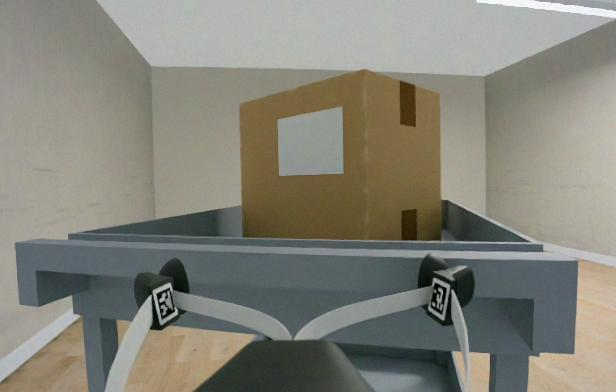

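Call:
move(
  blocking=false,
  r2={"base": {"translate_m": 0.28}, "pace": "slow"},
  cameras=[],
)

Call:
wait(
  seconds=6,
  cameras=["r2_head_camera", "r2_wrist_camera"],
)

Scene clock: 1733.43 s.
move: r2 moving
r1.base_odometry: x=-1.368 y=+1.639 heading=+2.103
r1.turned_by_wheels: +0.000
r1.turned_by_imu: +0.000
r1.base_tilt: forward=-1.5 right=+1.3
r1.lidar_m: 3.06 3.63 4.26 0.25 0.25 - 0.25 0.37 3.67 1.07 1.39 2.66
r1.base_status: not commanded
r1.joint_positions: lift_m=+0.127 arm_m=+0.000 wrist_yaw_rad=+3.092 wrist_pitch_rad=+0.002 wrist_roll_rad=+0.000 gripper_m=+0.056
r1.joint_status: not commanded
r1.measured_speeds: translate_m=+0.000 strafe_m=+0.000 rotate_rad=+0.000 lift_m=+0.000 arm_m=+0.000 wrist_yaw_rad=+0.000 wrist_pitch_rad=+0.000 wrist_roll_rad=+0.000
r1.motor_effort: lift_m=+20(20) arm_m=+4(4) wheel_0=+0(0) wheel_1=+0(1) wheel_2=+0(0)
r1.servo_current: wrist_yaw_rad=65(65) wrist_pitch_rad=46(46) wrist_roll_rad=59(59) gripper_m=39(46)
r1.contact_limits: translate_m 0.8
r1.hand_pose: x=-0.1128 y=+0.1016 z=+0.3046 quat_wxyz=(+0.025, -0.001, +0.000, +1.000) (m; r1's base frame)
r1.wrist_depth_mm: 136 138 349 289 248 215 197 / 107 138 338 289 247 217 198 / 114 139 287 291 249 219 198 / 133 153 332 290 250 217 199 / 525 439 353 293 250 215 199 / 654 449 193 294 196 219 200 / 661 455 345 143 246 211 198
r2.base_odometry: x=+1.707 y=-0.020 heading=-2.302
r2.turned_by_wheels: +0.000
r2.turned_by_imu: +0.001
r2.base_tilt: forward=-0.7 right=+0.1
r2.lidar_m: 0.47 0.57 1.19 1.05 1.04 0.64 0.55 0.54 0.66 1.29 3.70 0.51
r2.base_status: translate_m moving
r2.joint_positions: lift_m=+0.685 arm_m=+0.000 wrist_yaw_rad=-0.003 wrist_pitch_rad=+0.007 wrist_roll_rad=+0.002 gripper_m=+0.140
r2.joint_status: not commanded
r2.measured_speeds: translate_m=+0.048 strafe_m=+0.000 rotate_rad=-0.003 lift_m=+0.000 arm_m=+0.000 wrist_yaw_rad=+0.000 wrist_pitch_rad=+0.000 wrist_roll_rad=+0.000
r2.motor_effort: lift_m=+21(21) arm_m=+4(4) wheel_0=+4(11) wheel_1=+8(8) wheel_2=-11(13)
r2.servo_current: wrist_yaw_rad=46(52) wrist_pitch_rad=52(52) wrist_roll_rad=52(52) gripper_m=46(59)
r2.hand_pose: x=+0.4590 y=-0.0881 z=+0.8609 quat_wxyz=(+1.000, +0.001, +0.004, -0.001) (m; r2's base frame)
r2.wrist_depth_mm: - - - - - - - / - - - 661 621 - - / - - - 603 569 - - / - - - 609 569 - - / 319 301 278 268 262 254 307 / 366 204 271 314 246 228 225 / 1863 1708 1863 - - 854 -
pictures: none
No camera images: "cameras" was empty.

Scene clock: 1737.00 s.
earlier move: r2 done
r1.base_odometry: x=-1.368 y=+1.639 heading=+2.103
r1.turned_by_wheels: +0.000
r1.turned_by_imu: +0.000
r1.base_tilt: forward=-1.6 right=+1.3
r1.lidar_m: 3.08 3.36 4.28 0.25 0.25 - 0.25 0.37 3.67 1.06 1.38 2.66
r1.base_status: not commanded
r1.joint_positions: lift_m=+0.127 arm_m=+0.000 wrist_yaw_rad=+3.092 wrist_pitch_rad=+0.002 wrist_roll_rad=+0.000 gripper_m=+0.056
r1.joint_status: not commanded
r1.measured_speeds: translate_m=+0.000 strafe_m=+0.000 rotate_rad=+0.000 lift_m=+0.000 arm_m=+0.000 wrist_yaw_rad=+0.000 wrist_pitch_rad=+0.000 wrist_roll_rad=+0.000
r1.motor_effort: lift_m=+20(20) arm_m=+4(4) wheel_0=+0(1) wheel_1=+0(1) wheel_2=+0(0)
r1.servo_current: wrist_yaw_rad=52(72) wrist_pitch_rad=52(52) wrist_roll_rad=39(65) gripper_m=39(52)
r1.contact_limits: translate_m 0.8
r1.hand_pose: x=-0.1128 y=+0.1016 z=+0.3046 quat_wxyz=(+0.025, -0.001, +0.000, +1.000) (m; r1's base frame)
r1.wrist_depth_mm: 136 138 347 289 248 215 197 / 107 138 338 290 249 217 198 / 114 139 287 290 250 217 199 / 133 153 332 293 249 218 198 / 525 445 353 291 250 215 199 / 661 445 193 293 197 219 199 / 654 449 345 143 246 211 198
r2.base_odometry: x=+1.528 y=-0.219 heading=-2.302
r2.turned_by_wheels: +0.000
r2.turned_by_imu: -0.001
r2.base_tilt: forward=-0.7 right=+0.1
r2.lidar_m: 0.46 2.04 1.22 1.09 1.10 0.92 0.80 0.82 0.98 1.88 0.60 0.52
r2.base_status: done
r2.joint_positions: lift_m=+0.685 arm_m=+0.000 wrist_yaw_rad=-0.003 wrist_pitch_rad=+0.007 wrist_roll_rad=+0.002 gripper_m=+0.140
r2.joint_status: not commanded
r2.measured_speeds: translate_m=+0.000 strafe_m=+0.000 rotate_rad=+0.000 lift_m=+0.000 arm_m=+0.000 wrist_yaw_rad=+0.000 wrist_pitch_rad=+0.000 wrist_roll_rad=+0.000
r2.motor_effort: lift_m=+21(21) arm_m=+4(4) wheel_0=+4(11) wheel_1=+3(8) wheel_2=-10(16)
r2.servo_current: wrist_yaw_rad=46(65) wrist_pitch_rad=46(52) wrist_roll_rad=52(59) gripper_m=52(59)
r2.hand_pose: x=+0.4590 y=-0.0884 z=+0.8609 quat_wxyz=(+1.000, +0.001, +0.004, -0.002) (m; r2's base frame)
r2.wrist_depth_mm: - - - - - - - / - - - - 597 549 - / - - - 676 574 525 - / - - - 668 574 530 - / - - 327 268 264 253 244 / - - 253 304 238 207 285 / 1863 1863 1808 - - 788 1708
wait: 3.57 of 6 s (r2 has come to rest)
pictures: r2_head_camera, r2_wrist_camera
Images, in order (width x height): r2_head_camera 420x560, r2_wrist_camera 616x392.

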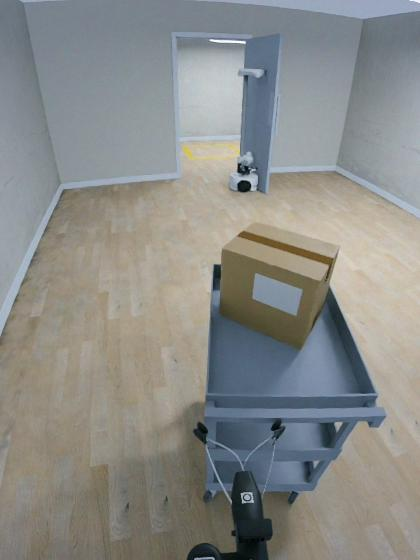

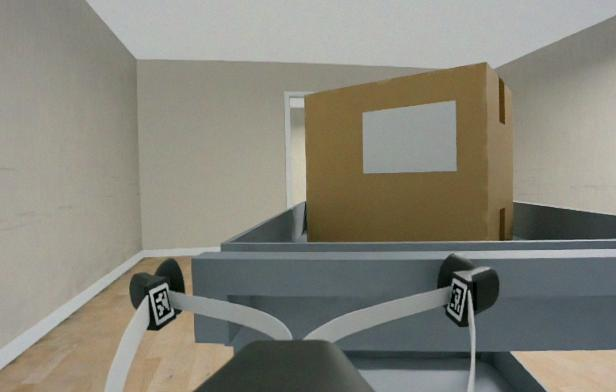

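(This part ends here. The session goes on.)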